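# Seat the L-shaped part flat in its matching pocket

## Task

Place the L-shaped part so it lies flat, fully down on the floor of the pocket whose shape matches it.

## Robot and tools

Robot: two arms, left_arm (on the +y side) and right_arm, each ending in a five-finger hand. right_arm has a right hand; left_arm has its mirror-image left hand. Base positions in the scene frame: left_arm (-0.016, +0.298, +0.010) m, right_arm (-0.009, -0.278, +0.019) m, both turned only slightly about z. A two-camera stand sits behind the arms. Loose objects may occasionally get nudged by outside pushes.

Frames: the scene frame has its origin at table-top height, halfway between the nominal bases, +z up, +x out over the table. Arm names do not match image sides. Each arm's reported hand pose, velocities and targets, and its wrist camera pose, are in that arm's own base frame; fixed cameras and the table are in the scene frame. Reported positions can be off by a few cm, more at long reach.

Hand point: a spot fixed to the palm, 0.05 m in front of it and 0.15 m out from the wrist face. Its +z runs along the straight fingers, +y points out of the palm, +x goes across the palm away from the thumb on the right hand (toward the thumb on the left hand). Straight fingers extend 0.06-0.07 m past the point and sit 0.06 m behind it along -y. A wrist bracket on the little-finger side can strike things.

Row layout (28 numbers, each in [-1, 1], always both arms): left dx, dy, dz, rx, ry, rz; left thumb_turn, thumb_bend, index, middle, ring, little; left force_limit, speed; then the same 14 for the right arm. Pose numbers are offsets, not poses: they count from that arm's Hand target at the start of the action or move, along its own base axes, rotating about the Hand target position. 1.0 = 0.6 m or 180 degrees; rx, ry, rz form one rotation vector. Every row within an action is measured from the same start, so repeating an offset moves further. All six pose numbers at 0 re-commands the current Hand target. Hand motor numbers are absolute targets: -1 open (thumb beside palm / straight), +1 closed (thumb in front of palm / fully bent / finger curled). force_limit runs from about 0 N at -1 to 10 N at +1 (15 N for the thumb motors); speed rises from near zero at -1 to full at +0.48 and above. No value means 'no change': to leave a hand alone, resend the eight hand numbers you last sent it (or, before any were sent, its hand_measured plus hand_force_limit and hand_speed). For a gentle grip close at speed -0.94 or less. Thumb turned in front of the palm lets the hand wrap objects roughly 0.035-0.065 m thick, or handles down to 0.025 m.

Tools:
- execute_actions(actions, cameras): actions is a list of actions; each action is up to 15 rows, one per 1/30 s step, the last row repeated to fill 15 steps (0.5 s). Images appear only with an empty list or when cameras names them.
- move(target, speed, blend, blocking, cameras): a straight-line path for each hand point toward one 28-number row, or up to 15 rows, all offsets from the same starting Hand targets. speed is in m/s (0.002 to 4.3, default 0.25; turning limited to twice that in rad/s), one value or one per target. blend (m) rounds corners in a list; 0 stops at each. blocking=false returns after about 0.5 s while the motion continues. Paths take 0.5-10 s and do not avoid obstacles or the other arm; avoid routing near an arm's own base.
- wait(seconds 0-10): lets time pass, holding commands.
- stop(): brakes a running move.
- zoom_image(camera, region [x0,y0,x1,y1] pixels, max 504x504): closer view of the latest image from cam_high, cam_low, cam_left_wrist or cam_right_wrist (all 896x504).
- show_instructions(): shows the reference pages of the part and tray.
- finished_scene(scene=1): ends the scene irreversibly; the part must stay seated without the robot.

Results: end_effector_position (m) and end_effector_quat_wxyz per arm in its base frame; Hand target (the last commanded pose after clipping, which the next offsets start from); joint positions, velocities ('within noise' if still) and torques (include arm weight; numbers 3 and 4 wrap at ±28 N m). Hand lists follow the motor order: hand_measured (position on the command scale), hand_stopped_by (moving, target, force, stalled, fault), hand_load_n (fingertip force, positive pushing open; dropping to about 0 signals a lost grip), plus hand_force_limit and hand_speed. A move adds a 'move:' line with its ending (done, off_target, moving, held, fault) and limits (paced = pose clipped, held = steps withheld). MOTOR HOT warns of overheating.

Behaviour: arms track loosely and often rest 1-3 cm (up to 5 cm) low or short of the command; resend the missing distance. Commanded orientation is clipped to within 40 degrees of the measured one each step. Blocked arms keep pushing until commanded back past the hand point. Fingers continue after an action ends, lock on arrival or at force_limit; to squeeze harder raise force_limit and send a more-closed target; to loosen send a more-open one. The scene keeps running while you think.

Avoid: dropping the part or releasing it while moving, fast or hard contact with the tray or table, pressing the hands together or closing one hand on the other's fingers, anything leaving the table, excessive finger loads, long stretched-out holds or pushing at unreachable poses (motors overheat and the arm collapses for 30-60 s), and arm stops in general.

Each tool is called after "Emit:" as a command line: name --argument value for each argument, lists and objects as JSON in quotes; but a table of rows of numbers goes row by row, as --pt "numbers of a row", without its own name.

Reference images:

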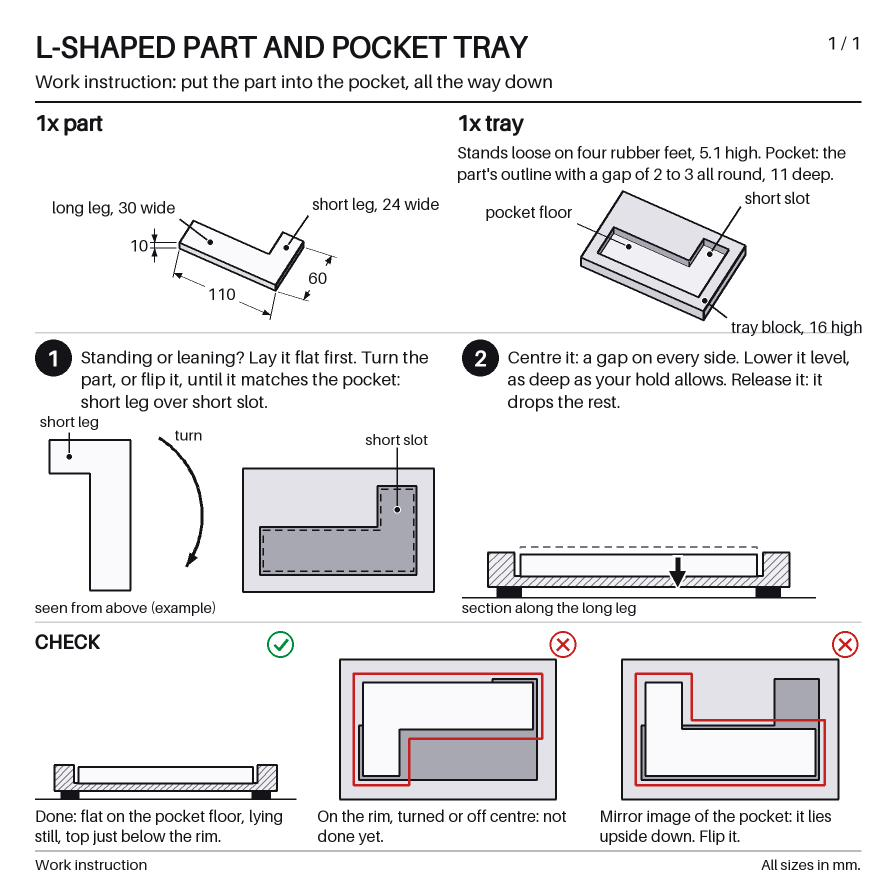

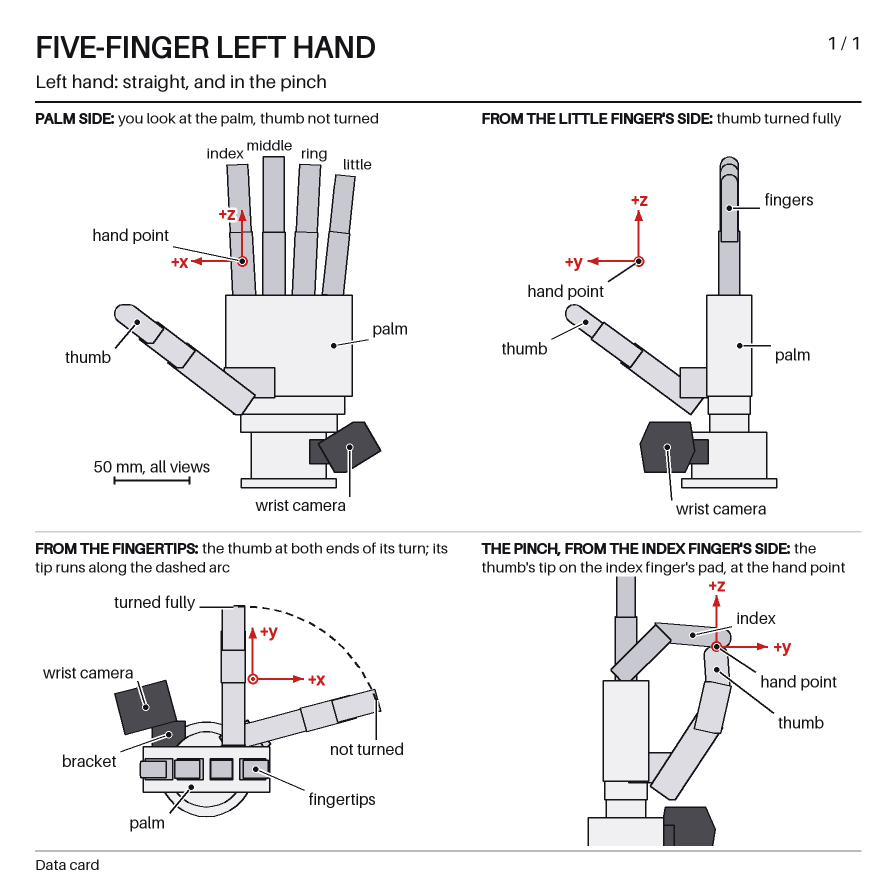

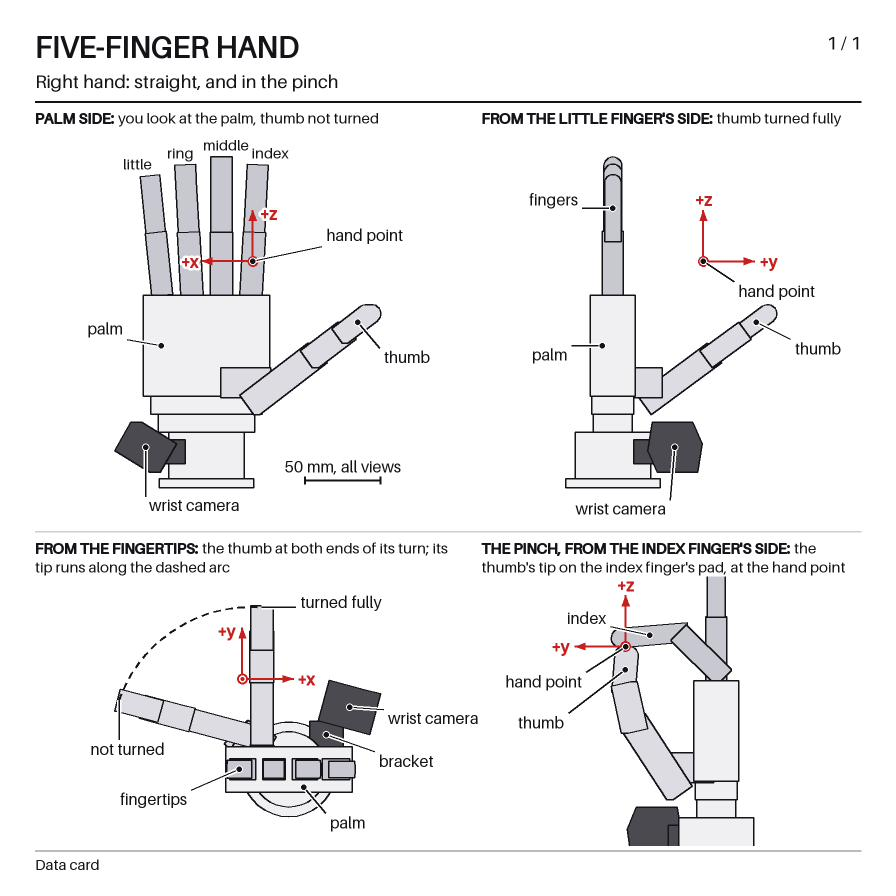

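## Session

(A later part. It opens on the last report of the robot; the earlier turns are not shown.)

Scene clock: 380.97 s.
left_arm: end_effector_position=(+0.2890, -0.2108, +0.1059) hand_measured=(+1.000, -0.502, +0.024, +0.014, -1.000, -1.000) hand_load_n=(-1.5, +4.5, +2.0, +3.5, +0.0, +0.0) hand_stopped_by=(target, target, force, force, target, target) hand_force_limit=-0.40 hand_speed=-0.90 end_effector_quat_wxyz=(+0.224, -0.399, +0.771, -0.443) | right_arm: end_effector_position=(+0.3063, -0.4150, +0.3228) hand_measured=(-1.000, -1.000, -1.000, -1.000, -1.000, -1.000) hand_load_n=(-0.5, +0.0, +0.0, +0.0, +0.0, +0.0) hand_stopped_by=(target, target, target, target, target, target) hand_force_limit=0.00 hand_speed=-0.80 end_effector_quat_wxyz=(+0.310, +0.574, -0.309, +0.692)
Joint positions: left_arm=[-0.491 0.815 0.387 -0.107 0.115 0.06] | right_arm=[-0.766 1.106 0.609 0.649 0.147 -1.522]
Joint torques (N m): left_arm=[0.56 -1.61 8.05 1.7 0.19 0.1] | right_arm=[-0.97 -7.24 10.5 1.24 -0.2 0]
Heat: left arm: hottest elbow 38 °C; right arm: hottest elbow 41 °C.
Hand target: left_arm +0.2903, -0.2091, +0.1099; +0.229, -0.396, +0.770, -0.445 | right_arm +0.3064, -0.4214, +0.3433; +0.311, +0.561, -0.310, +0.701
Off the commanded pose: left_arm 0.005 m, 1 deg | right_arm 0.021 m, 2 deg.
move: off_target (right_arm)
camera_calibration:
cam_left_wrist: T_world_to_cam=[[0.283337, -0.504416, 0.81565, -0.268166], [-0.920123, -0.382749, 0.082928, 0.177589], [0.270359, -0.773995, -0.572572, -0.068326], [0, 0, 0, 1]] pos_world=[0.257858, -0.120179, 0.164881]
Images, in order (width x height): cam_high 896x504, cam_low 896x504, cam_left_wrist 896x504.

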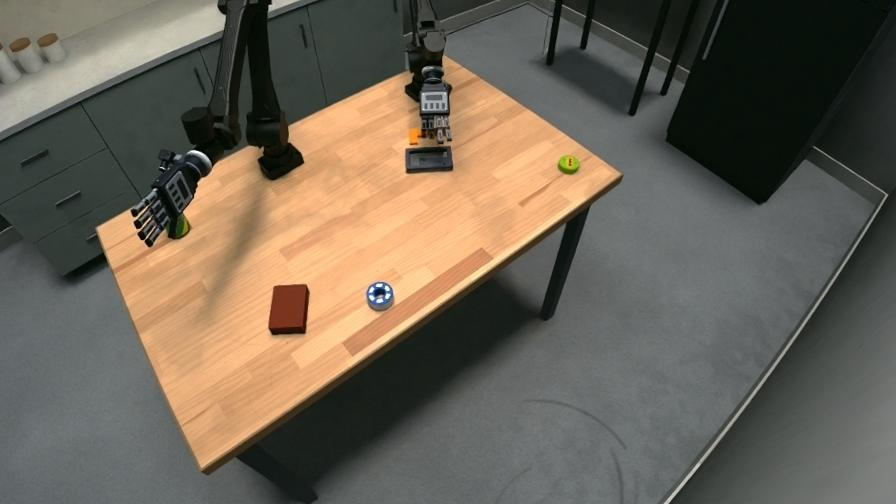

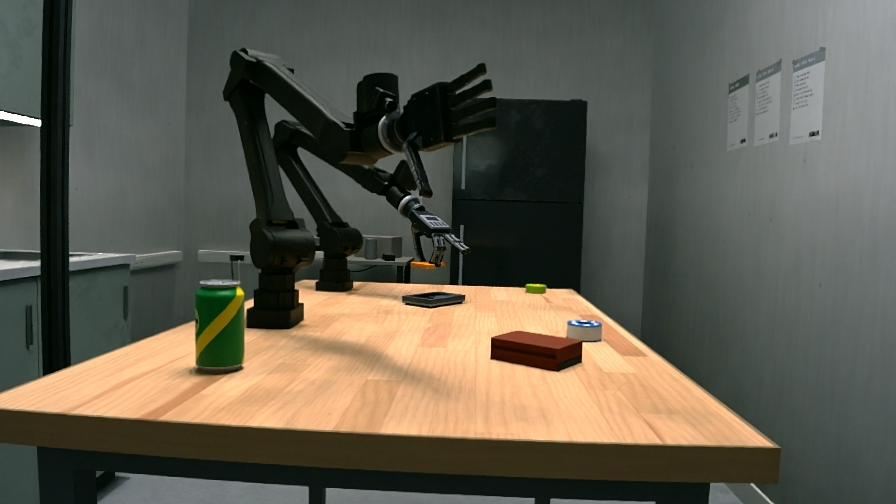

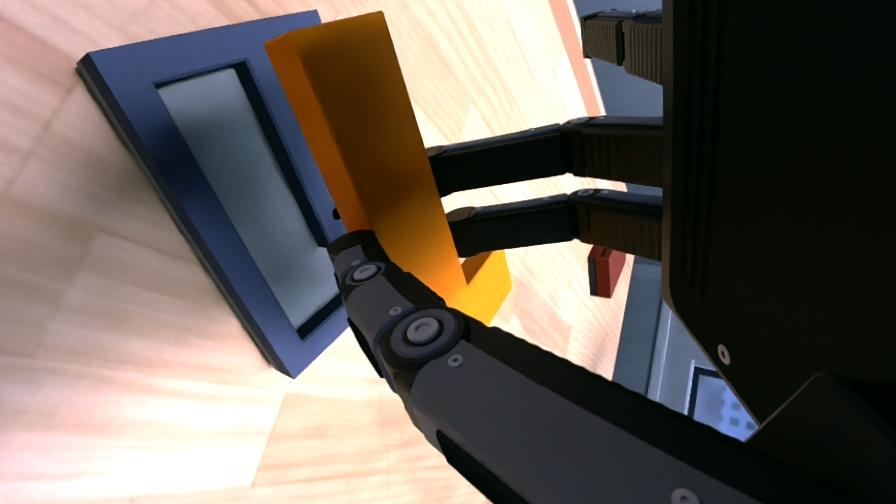

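Emit:
move --target '[0.0078,-0.0033,-0.0833,0,0,-0.005,1,-0.5,0.25,0.25,-1,-1,-0.4,-0.9,0,0,0,0,0,0,-1,-1,-1,-1,-1,-1,0,-0.8]' --speed 0.08 --cameras '["cam_high","cam_low","cam_left_wrist"]'

Emit:
zoom_image --camera "cam_high" --region '[390, 120, 470, 190]'

Emit:
zoom_image --camera "cam_low" --region '[390, 250, 480, 320]'

Emit:
zoom_image --camera "cam_left_wrist" --region '[140, 0, 420, 200]'

Emit:
zoom_image --camera "cam_left_wrist" --region '[250, 200, 530, 400]'

Scene clock: 437.27 s.
left_arm: end_effector_position=(+0.2890, -0.2119, +0.0567) hand_measured=(+1.000, -0.502, +0.024, +0.014, -1.000, -1.000) hand_load_n=(-1.5, +5.0, +2.0, +3.5, +0.0, +0.0) hand_stopped_by=(target, target, force, force, target, target) hand_force_limit=-0.40 hand_speed=-0.90 end_effector_quat_wxyz=(+0.218, -0.392, +0.777, -0.442) | right_arm: end_effector_position=(+0.3063, -0.4150, +0.3228) hand_measured=(-1.000, -1.000, -1.000, -1.000, -1.000, -1.000) hand_load_n=(+0.0, +0.0, +0.0, -0.5, +0.0, +0.0) hand_stopped_by=(target, target, target, target, target, target) hand_force_limit=0.00 hand_speed=-0.80 end_effector_quat_wxyz=(+0.310, +0.574, -0.309, +0.692)
Joint positions: left_arm=[-0.484 0.957 0.301 0.11 0.138 0.074] | right_arm=[-0.766 1.106 0.609 0.649 0.147 -1.522]
Joint torques (N m): left_arm=[1.03 -1.14 7.3 2.7 0.2 0.1] | right_arm=[-1.03 -7.36 10.5 1.18 -0.22 -0.02]
Heat: left arm: hottest elbow 38 °C; right arm: hottest elbow 41 °C.
Hand target: left_arm +0.2951, -0.2111, +0.0600; +0.225, -0.390, +0.773, -0.446 | right_arm +0.3064, -0.4214, +0.3433; +0.311, +0.561, -0.310, +0.701
Off the commanded pose: left_arm 0.007 m, 1 deg | right_arm 0.021 m, 2 deg.
move: off_target (right_arm)
camera_calibration:
cam_left_wrist: T_world_to_cam=[[0.278133, -0.513226, 0.811937, -0.228701], [-0.927116, -0.36449, 0.0871937, 0.186923], [0.251193, -0.777011, -0.577197, -0.0921822], [0, 0, 0, 1]] pos_world=[0.260064, -0.12087, 0.116185]
Images, in order (width x height): cam_high 896x504, cam_low 896x504, cam_left_wrist 896x504.

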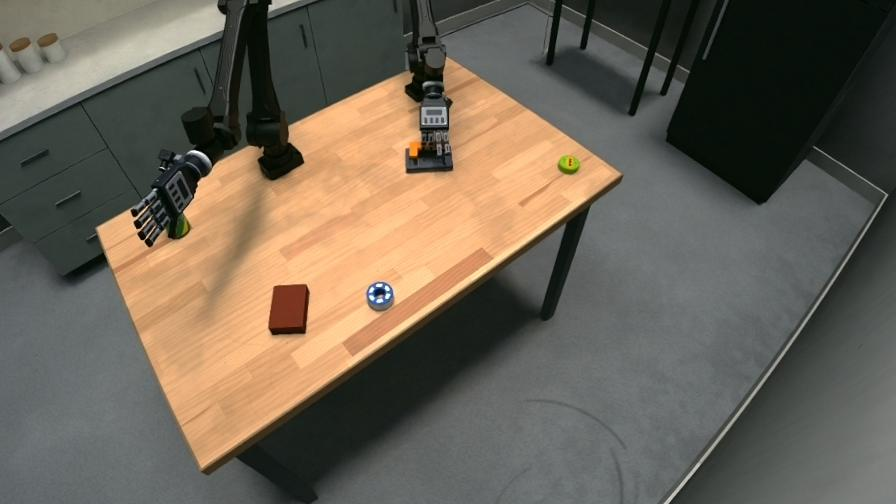

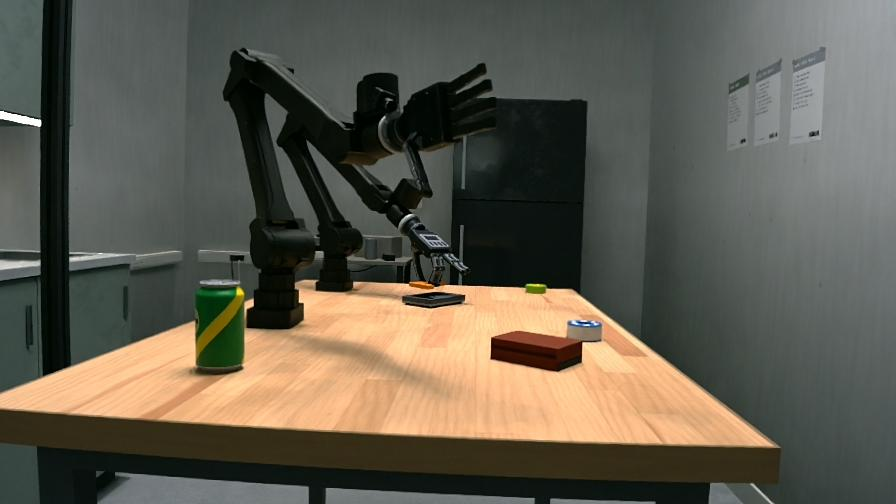

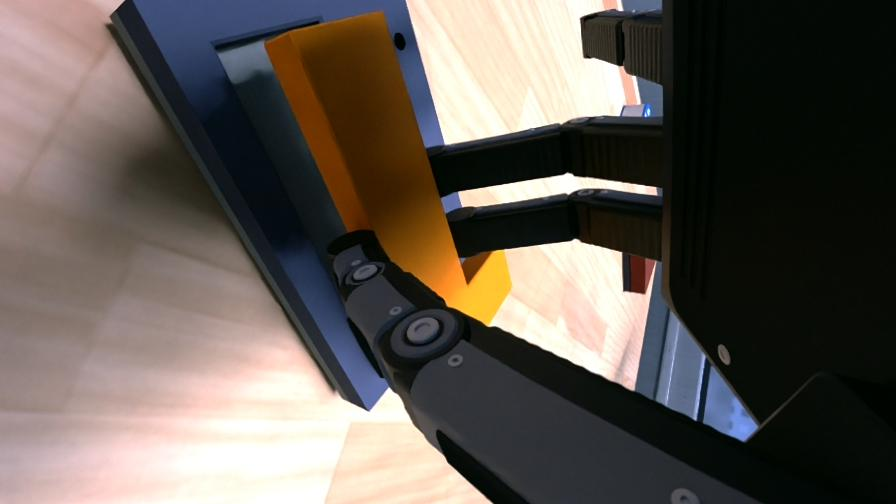

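Scaled by 6.300 from the camera's 896x504 image, which has a finer 1280x720 frame.

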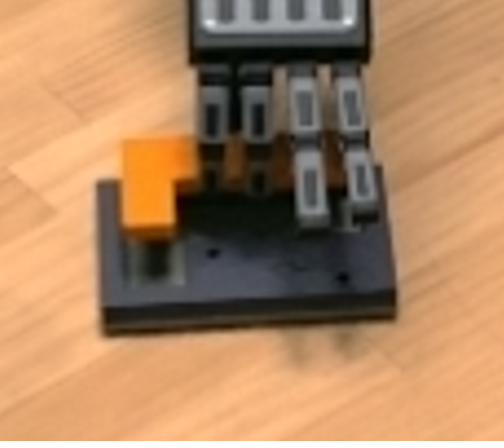

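Scaled by 5.600 from the camera's 896x504 image, which has a finer 1280x720 frame.

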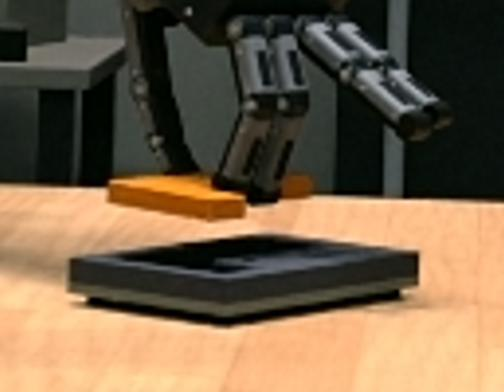

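Scaled by 1.800 from the camera's 896x504 image, which has a finer 1280x720 frame.

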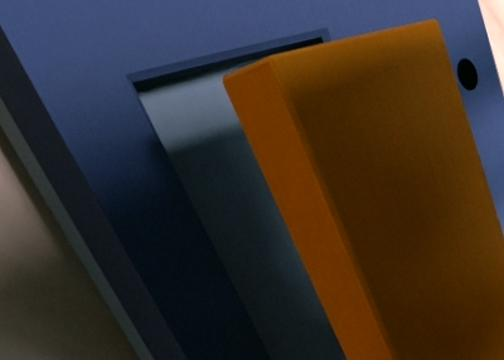

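Scaled by 1.800 from the camera's 896x504 image, which has a finer 1280x720 frame.

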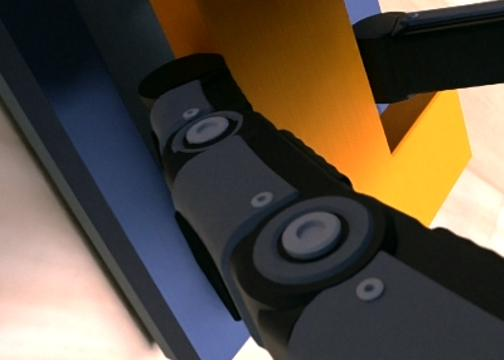

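Emit:
move --target '[0.0073,-0.0035,-0.025,0,0,0.002,1,-0.5,0.25,0.25,-1,-1,-0.4,-0.9,0,0,0,0,0,0,-1,-1,-1,-1,-1,-1,0,-0.8]' --speed 0.05 --cameras '["cam_high","cam_low","cam_left_wrist"]'

Emit:
zoom_image --camera "cam_high" --region '[390, 120, 470, 190]'

Emit:
zoom_image --camera "cam_low" --region '[390, 250, 480, 320]'

Emit:
zoom_image --camera "cam_left_wrist" --region '[140, 0, 420, 200]'

Emit:
zoom_image --camera "cam_left_wrist" --region '[250, 200, 530, 400]'

Scene clock: 460.07 s.
left_arm: end_effector_position=(+0.2942, -0.2141, +0.0433) hand_measured=(+1.000, -0.502, +0.024, +0.014, -1.000, -1.000) hand_load_n=(-1.0, +4.5, +2.0, +3.5, +0.0, +0.0) hand_stopped_by=(target, target, force, force, target, target) hand_force_limit=-0.40 hand_speed=-0.90 end_effector_quat_wxyz=(+0.220, -0.392, +0.775, -0.443) | right_arm: end_effector_position=(+0.3063, -0.4150, +0.3228) hand_measured=(-1.000, -1.000, -1.000, -1.000, -1.000, -1.000) hand_load_n=(+0.0, +0.0, +0.0, +0.0, +0.0, +0.0) hand_stopped_by=(target, target, target, target, target, target) hand_force_limit=0.00 hand_speed=-0.80 end_effector_quat_wxyz=(+0.310, +0.574, -0.309, +0.692)
Joint positions: left_arm=[-0.484 1.029 0.288 0.2 0.135 0.074] | right_arm=[-0.766 1.106 0.609 0.649 0.147 -1.522]
Joint torques (N m): left_arm=[0.73 -1.32 6.78 2.71 0 0.04] | right_arm=[-0.91 -7.47 10.5 1.14 -0.22 0]
Heat: left arm: hottest elbow 38 °C; right arm: hottest elbow 41 °C.
Hand target: left_arm +0.2994, -0.2132, +0.0449; +0.227, -0.392, +0.772, -0.446 | right_arm +0.3064, -0.4214, +0.3433; +0.311, +0.561, -0.310, +0.701
Off the commanded pose: left_arm 0.006 m, 1 deg | right_arm 0.021 m, 2 deg.
move: off_target (right_arm)
camera_calibration:
cam_left_wrist: T_world_to_cam=[[0.275505, -0.51189, 0.813674, -0.219411], [-0.926688, -0.366507, 0.0831973, 0.191712], [0.25563, -0.776943, -0.575337, -0.104281], [0, 0, 0, 1]] pos_world=[0.264763, -0.123071, 0.102582]
Images, in order (width x height): cam_high 896x504, cam_low 896x504, cam_left_wrist 896x504.

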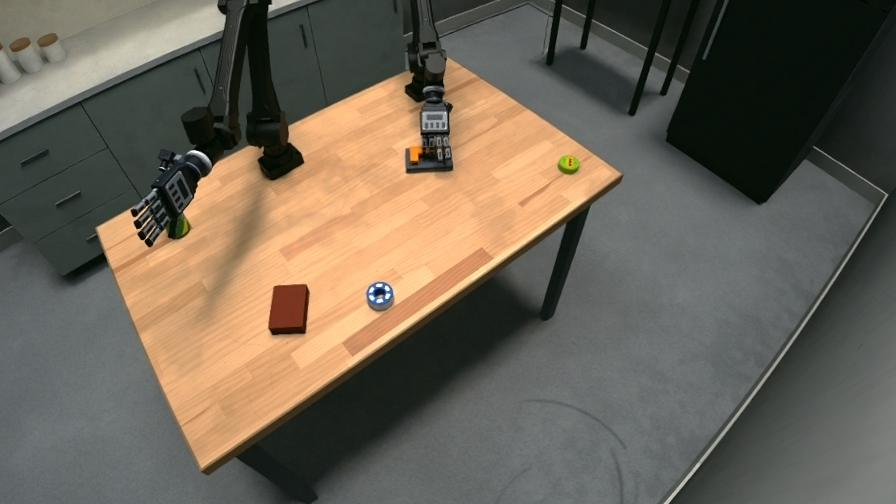

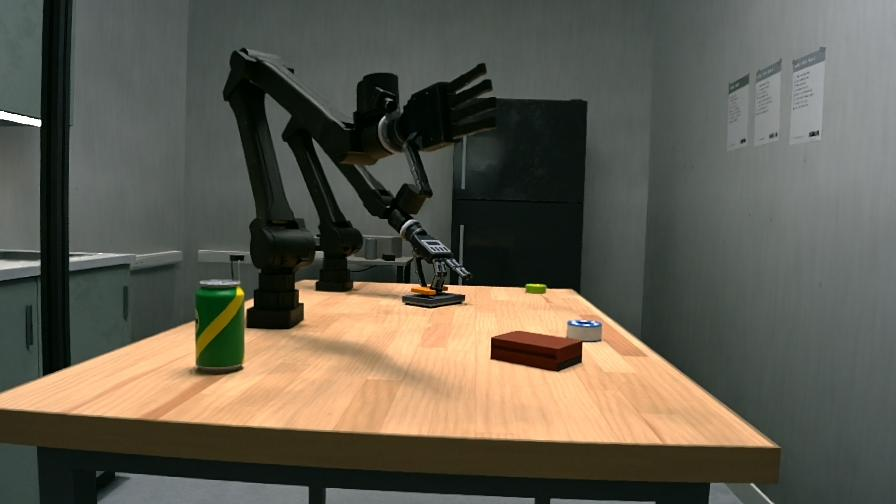

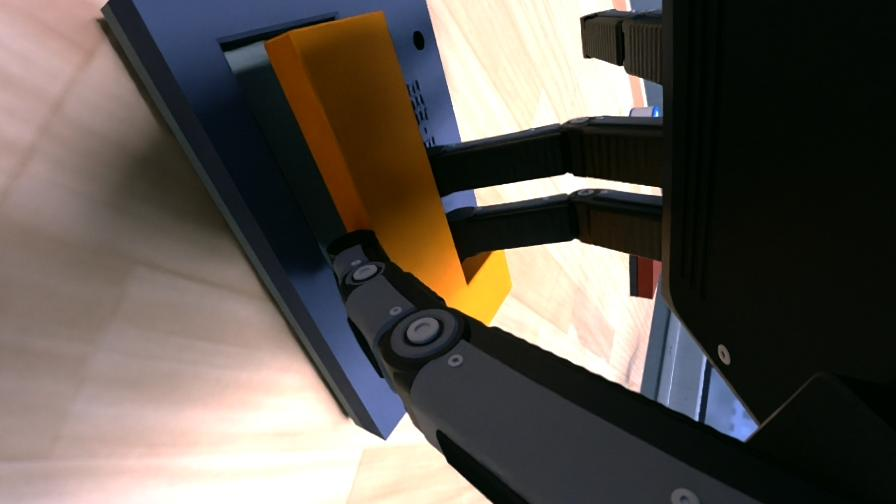

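Scaled by 6.300 from the camera's 896x504 image, which has a finer 1280x720 frame.

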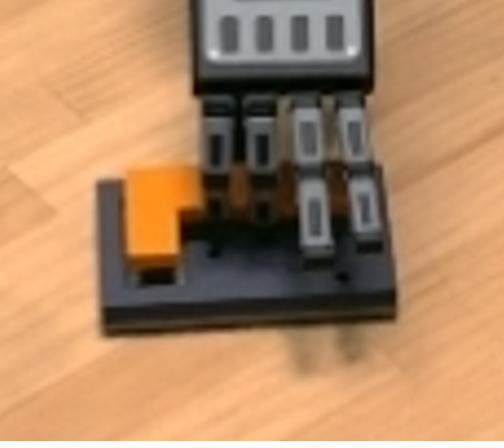

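Scaled by 5.600 from the camera's 896x504 image, which has a finer 1280x720 frame.

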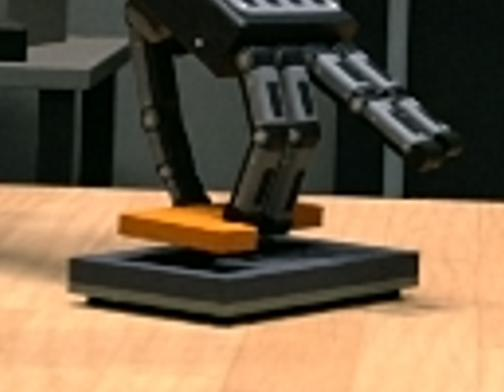

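Scaled by 1.800 from the camera's 896x504 image, which has a finer 1280x720 frame.

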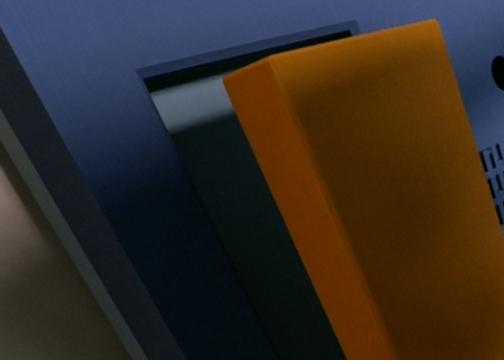

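Scaled by 1.800 from the camera's 896x504 image, which has a finer 1280x720 frame.

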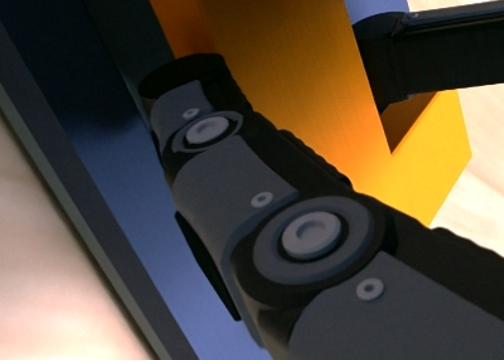

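Emit:
move --target '[0.0012,0.0022,-0.0083,0,0,0,1,-0.5,0.25,0.25,-1,-1,-0.4,-0.9,0,0,0,0,0,0,-1,-1,-1,-1,-1,-1,0,-0.8]' --speed 0.05 --cameras '["cam_high","cam_low","cam_left_wrist"]'

Emit:
zoom_image --camera "cam_high" --region '[395, 135, 465, 185]'

Emit:
zoom_image --camera "cam_low" --region '[395, 260, 475, 320]'

Emit:
zoom_image --camera "cam_left_wrist" --region '[140, 0, 420, 200]'

Emit:
zoom_image --camera "cam_left_wrist" --region '[300, 180, 580, 380]'

Scene clock: 491.13 s.
left_arm: end_effector_position=(+0.2952, -0.2133, +0.0392) hand_measured=(+1.000, -0.502, +0.024, +0.014, -1.000, -1.000) hand_load_n=(-1.0, +4.5, +2.0, +3.5, +0.0, +0.0) hand_stopped_by=(target, target, force, force, target, target) hand_force_limit=-0.40 hand_speed=-0.90 end_effector_quat_wxyz=(+0.222, -0.393, +0.774, -0.444) | right_arm: end_effector_position=(+0.3063, -0.4150, +0.3228) hand_measured=(-1.000, -1.000, -1.000, -1.000, -1.000, -1.000) hand_load_n=(+0.0, +0.0, +0.0, +0.0, +0.0, +0.0) hand_stopped_by=(target, target, target, target, target, target) hand_force_limit=0.00 hand_speed=-0.80 end_effector_quat_wxyz=(+0.310, +0.574, -0.309, +0.692)
Joint positions: left_arm=[-0.481 1.047 0.281 0.227 0.135 0.074] | right_arm=[-0.766 1.106 0.609 0.649 0.147 -1.522]
Joint torques (N m): left_arm=[0.97 -1.32 6.61 2.71 0.2 0.08] | right_arm=[-0.97 -7.36 10.5 1.18 -0.22 -0.01]
Heat: left arm: hottest elbow 38 °C; right arm: hottest elbow 42 °C.
Hand target: left_arm +0.3001, -0.2119, +0.0399; +0.227, -0.392, +0.772, -0.446 | right_arm +0.3064, -0.4214, +0.3433; +0.311, +0.561, -0.310, +0.701
Off the commanded pose: left_arm 0.005 m, 1 deg | right_arm 0.021 m, 2 deg.
move: off_target (right_arm)
camera_calibration:
cam_left_wrist: T_world_to_cam=[[0.275763, -0.510121, 0.814697, -0.215781], [-0.925667, -0.369332, 0.0820689, 0.192459], [0.259028, -0.77677, -0.57405, -0.107342], [0, 0, 0, 1]] pos_world=[0.265462, -0.122373, 0.0983814]
Images, in order (width x height): cam_high 896x504, cam_low 896x504, cam_left_wrist 896x504.

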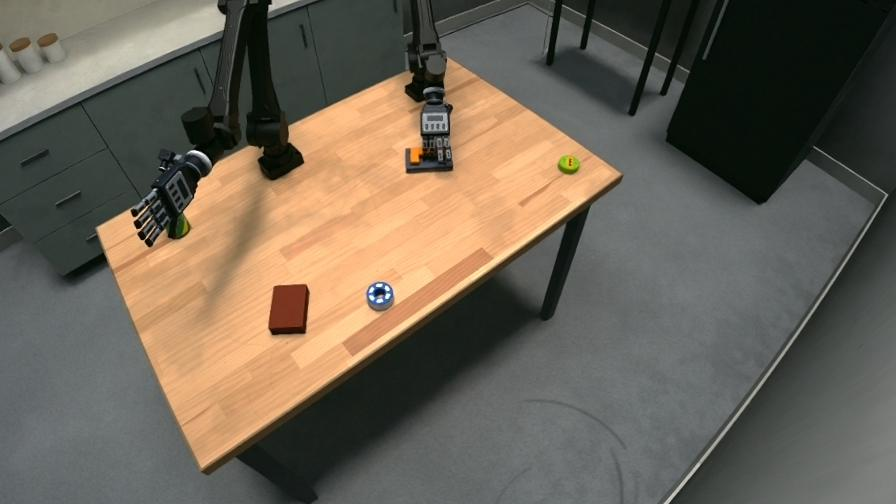

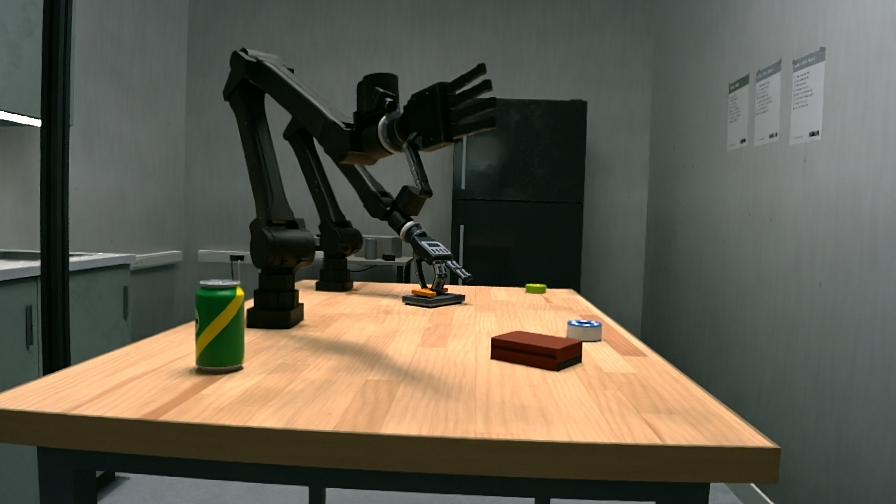

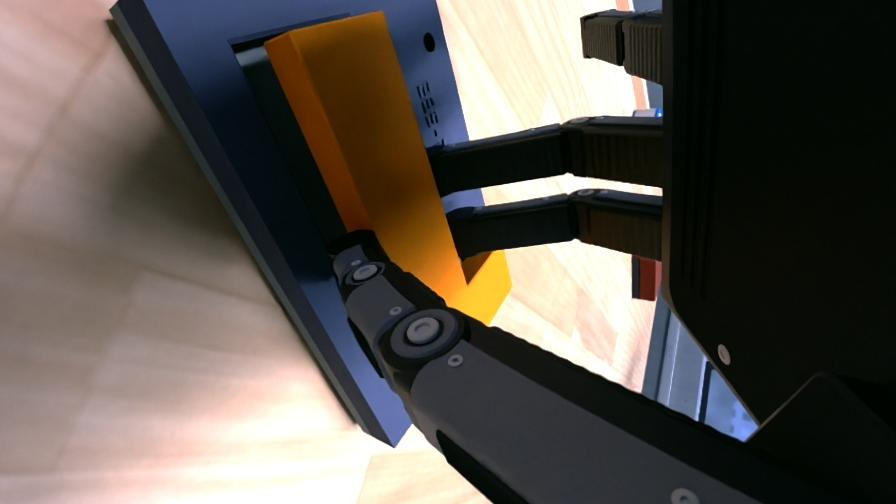

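Scaled by 7.200 from the camera's 896x504 image, which has a finer 1280x720 frame.

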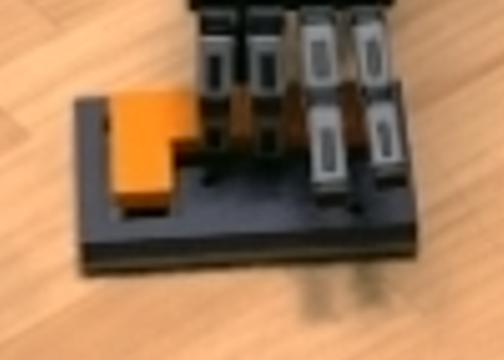

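Scaled by 6.300 from the camera's 896x504 image, which has a finer 1280x720 frame.

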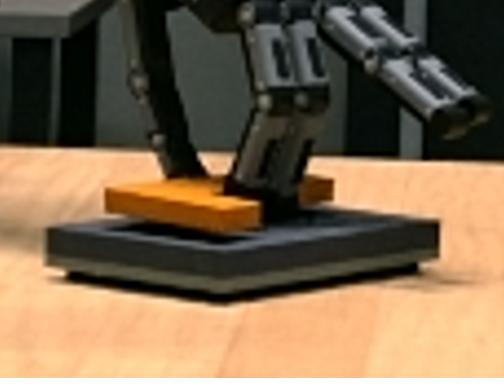

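Scaled by 1.800 from the camera's 896x504 image, which has a finer 1280x720 frame.

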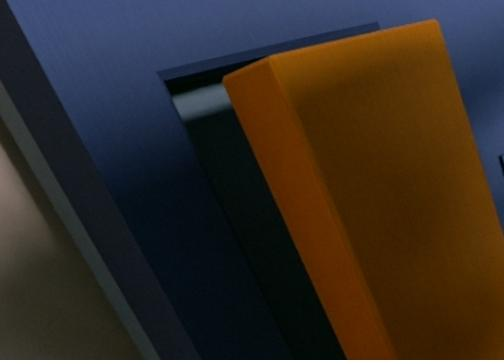

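Scaled by 1.800 from the camera's 896x504 image, which has a finer 1280x720 frame.

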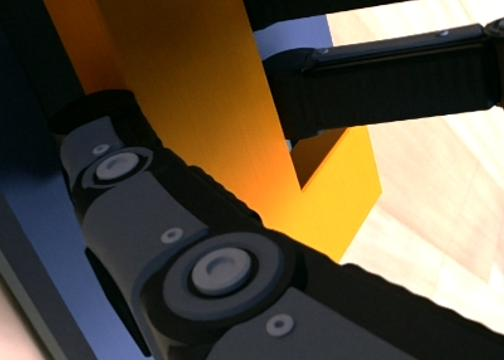

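Emit:
zoom_image --camera "cam_low" --region '[405, 280, 445, 310]'

Emit:
zoom_image --camera "cam_high" --region '[400, 140, 440, 175]'

Scaled by 12.600 from the camera's 896x504 image, which has a finer 1280x720 frame.

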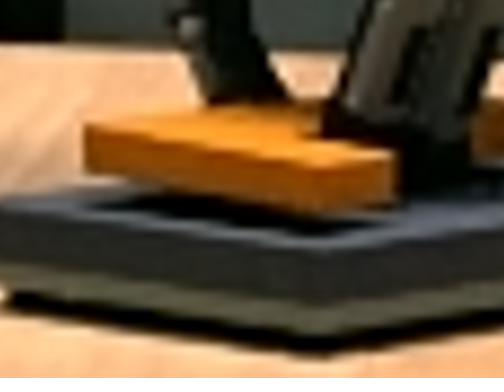

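Scaled by 12.600 from the camera's 896x504 image, which has a finer 1280x720 frame.

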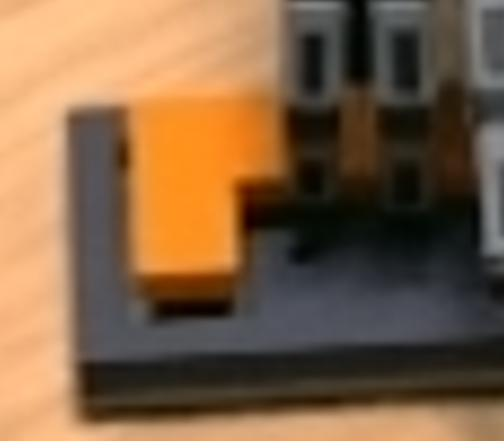

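Emit:
move --target '[0,0,-0.0078,0,0,0,1,-0.5,0.25,0.25,-1,-1,-0.4,-0.9,0,0,0,0,0,0,-1,-1,-1,-1,-1,-1,0,-0.8]' --speed 0.04 --cameras '["cam_high","cam_low","cam_left_wrist"]'

Emit:
zoom_image --camera "cam_low" --region '[405, 280, 445, 310]'

Emit:
zoom_image --camera "cam_high" --region '[400, 140, 440, 175]'

Emit:
zoom_image --camera "cam_left_wrist" --region '[200, 0, 360, 120]'

Scene clock: 547.30 s.
left_arm: end_effector_position=(+0.2955, -0.2134, +0.0351) hand_measured=(+1.000, -0.502, +0.024, +0.014, -1.000, -1.000) hand_load_n=(-1.5, +5.0, +2.0, +3.5, +0.0, +0.0) hand_stopped_by=(target, target, force, force, target, target) hand_force_limit=-0.40 hand_speed=-0.90 end_effector_quat_wxyz=(+0.222, -0.393, +0.774, -0.444) | right_arm: end_effector_position=(+0.3063, -0.4150, +0.3228) hand_measured=(-1.000, -1.000, -1.000, -1.000, -1.000, -1.000) hand_load_n=(+0.0, +0.0, +0.0, +0.0, +0.0, +0.0) hand_stopped_by=(target, target, target, target, target, target) hand_force_limit=0.00 hand_speed=-0.80 end_effector_quat_wxyz=(+0.310, +0.574, -0.309, +0.692)
Joint positions: left_arm=[-0.481 1.066 0.275 0.254 0.135 0.074] | right_arm=[-0.766 1.106 0.609 0.649 0.147 -1.522]
Joint torques (N m): left_arm=[0.97 -1.32 6.45 2.73 0.19 0.08] | right_arm=[-1.03 -7.41 10.48 1.13 -0.22 0]
Heat: left arm: hottest elbow 38 °C; right arm: hottest elbow 42 °C.
Hand target: left_arm +0.3000, -0.2119, +0.0351; +0.227, -0.392, +0.772, -0.446 | right_arm +0.3064, -0.4214, +0.3433; +0.311, +0.561, -0.310, +0.701
Off the commanded pose: left_arm 0.005 m, 1 deg | right_arm 0.021 m, 2 deg.
move: off_target (right_arm)
camera_calibration:
cam_left_wrist: T_world_to_cam=[[0.27464, -0.509576, 0.815417, -0.212058], [-0.9258, -0.369214, 0.0810864, 0.19301], [0.259744, -0.777183, -0.573166, -0.110238], [0, 0, 0, 1]] pos_world=[0.265562, -0.122473, 0.0940806]
Images, in order (width x height): cam_high 896x504, cam_low 896x504, cam_left_wrist 896x504.

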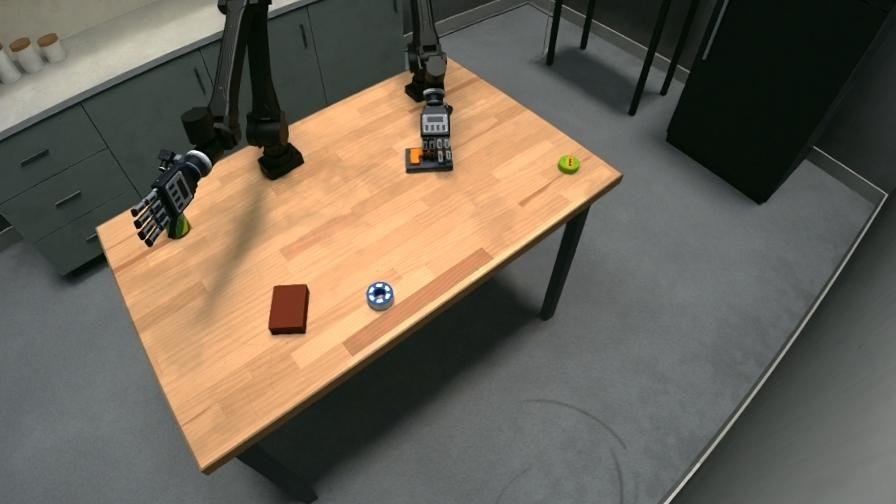

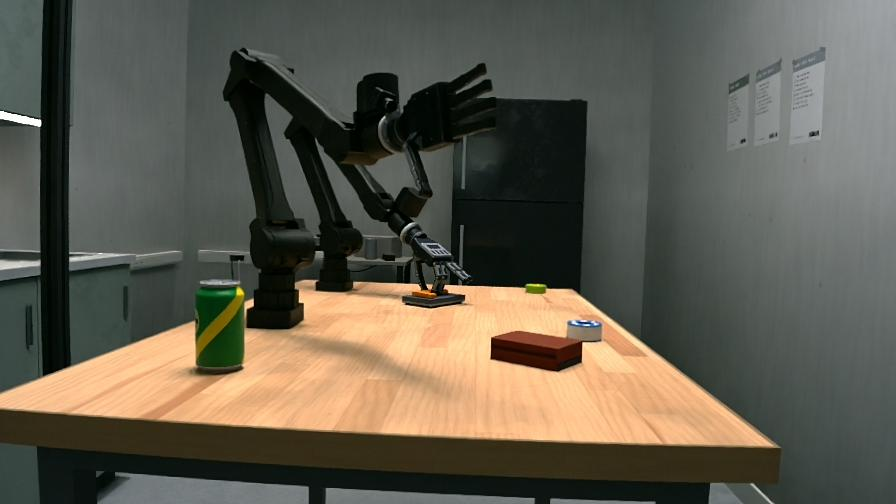

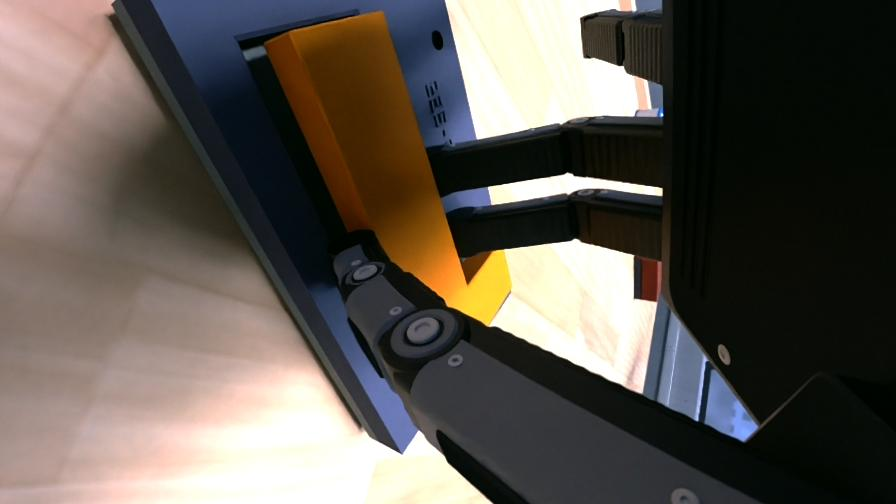

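Scaled by 12.600 from the camera's 896x504 image, which has a finer 1280x720 frame.

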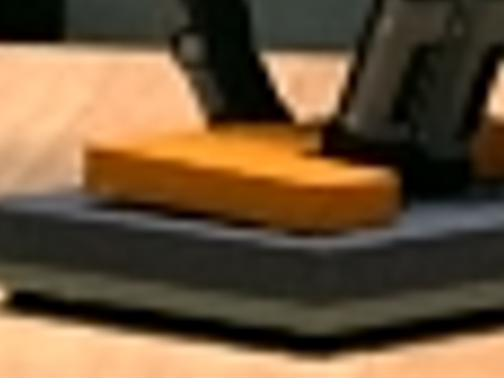

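Scaled by 12.600 from the camera's 896x504 image, which has a finer 1280x720 frame.

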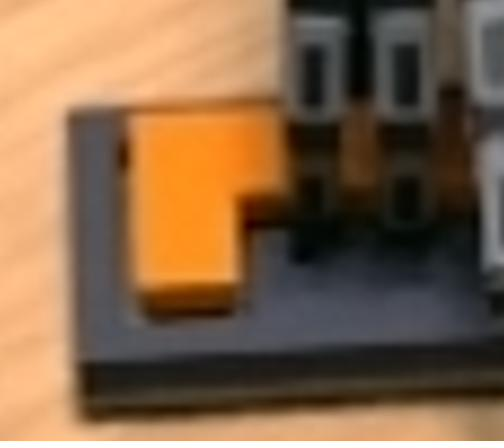

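Scaled by 3.150 from the camera's 896x504 image, which has a finer 1280x720 frame.

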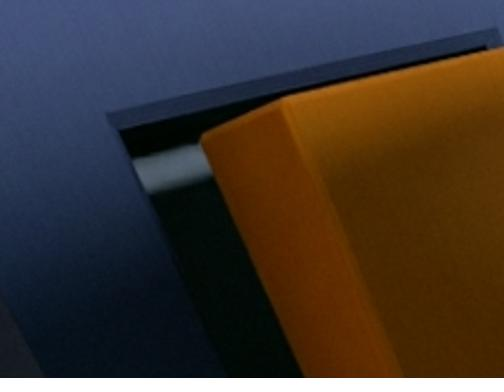

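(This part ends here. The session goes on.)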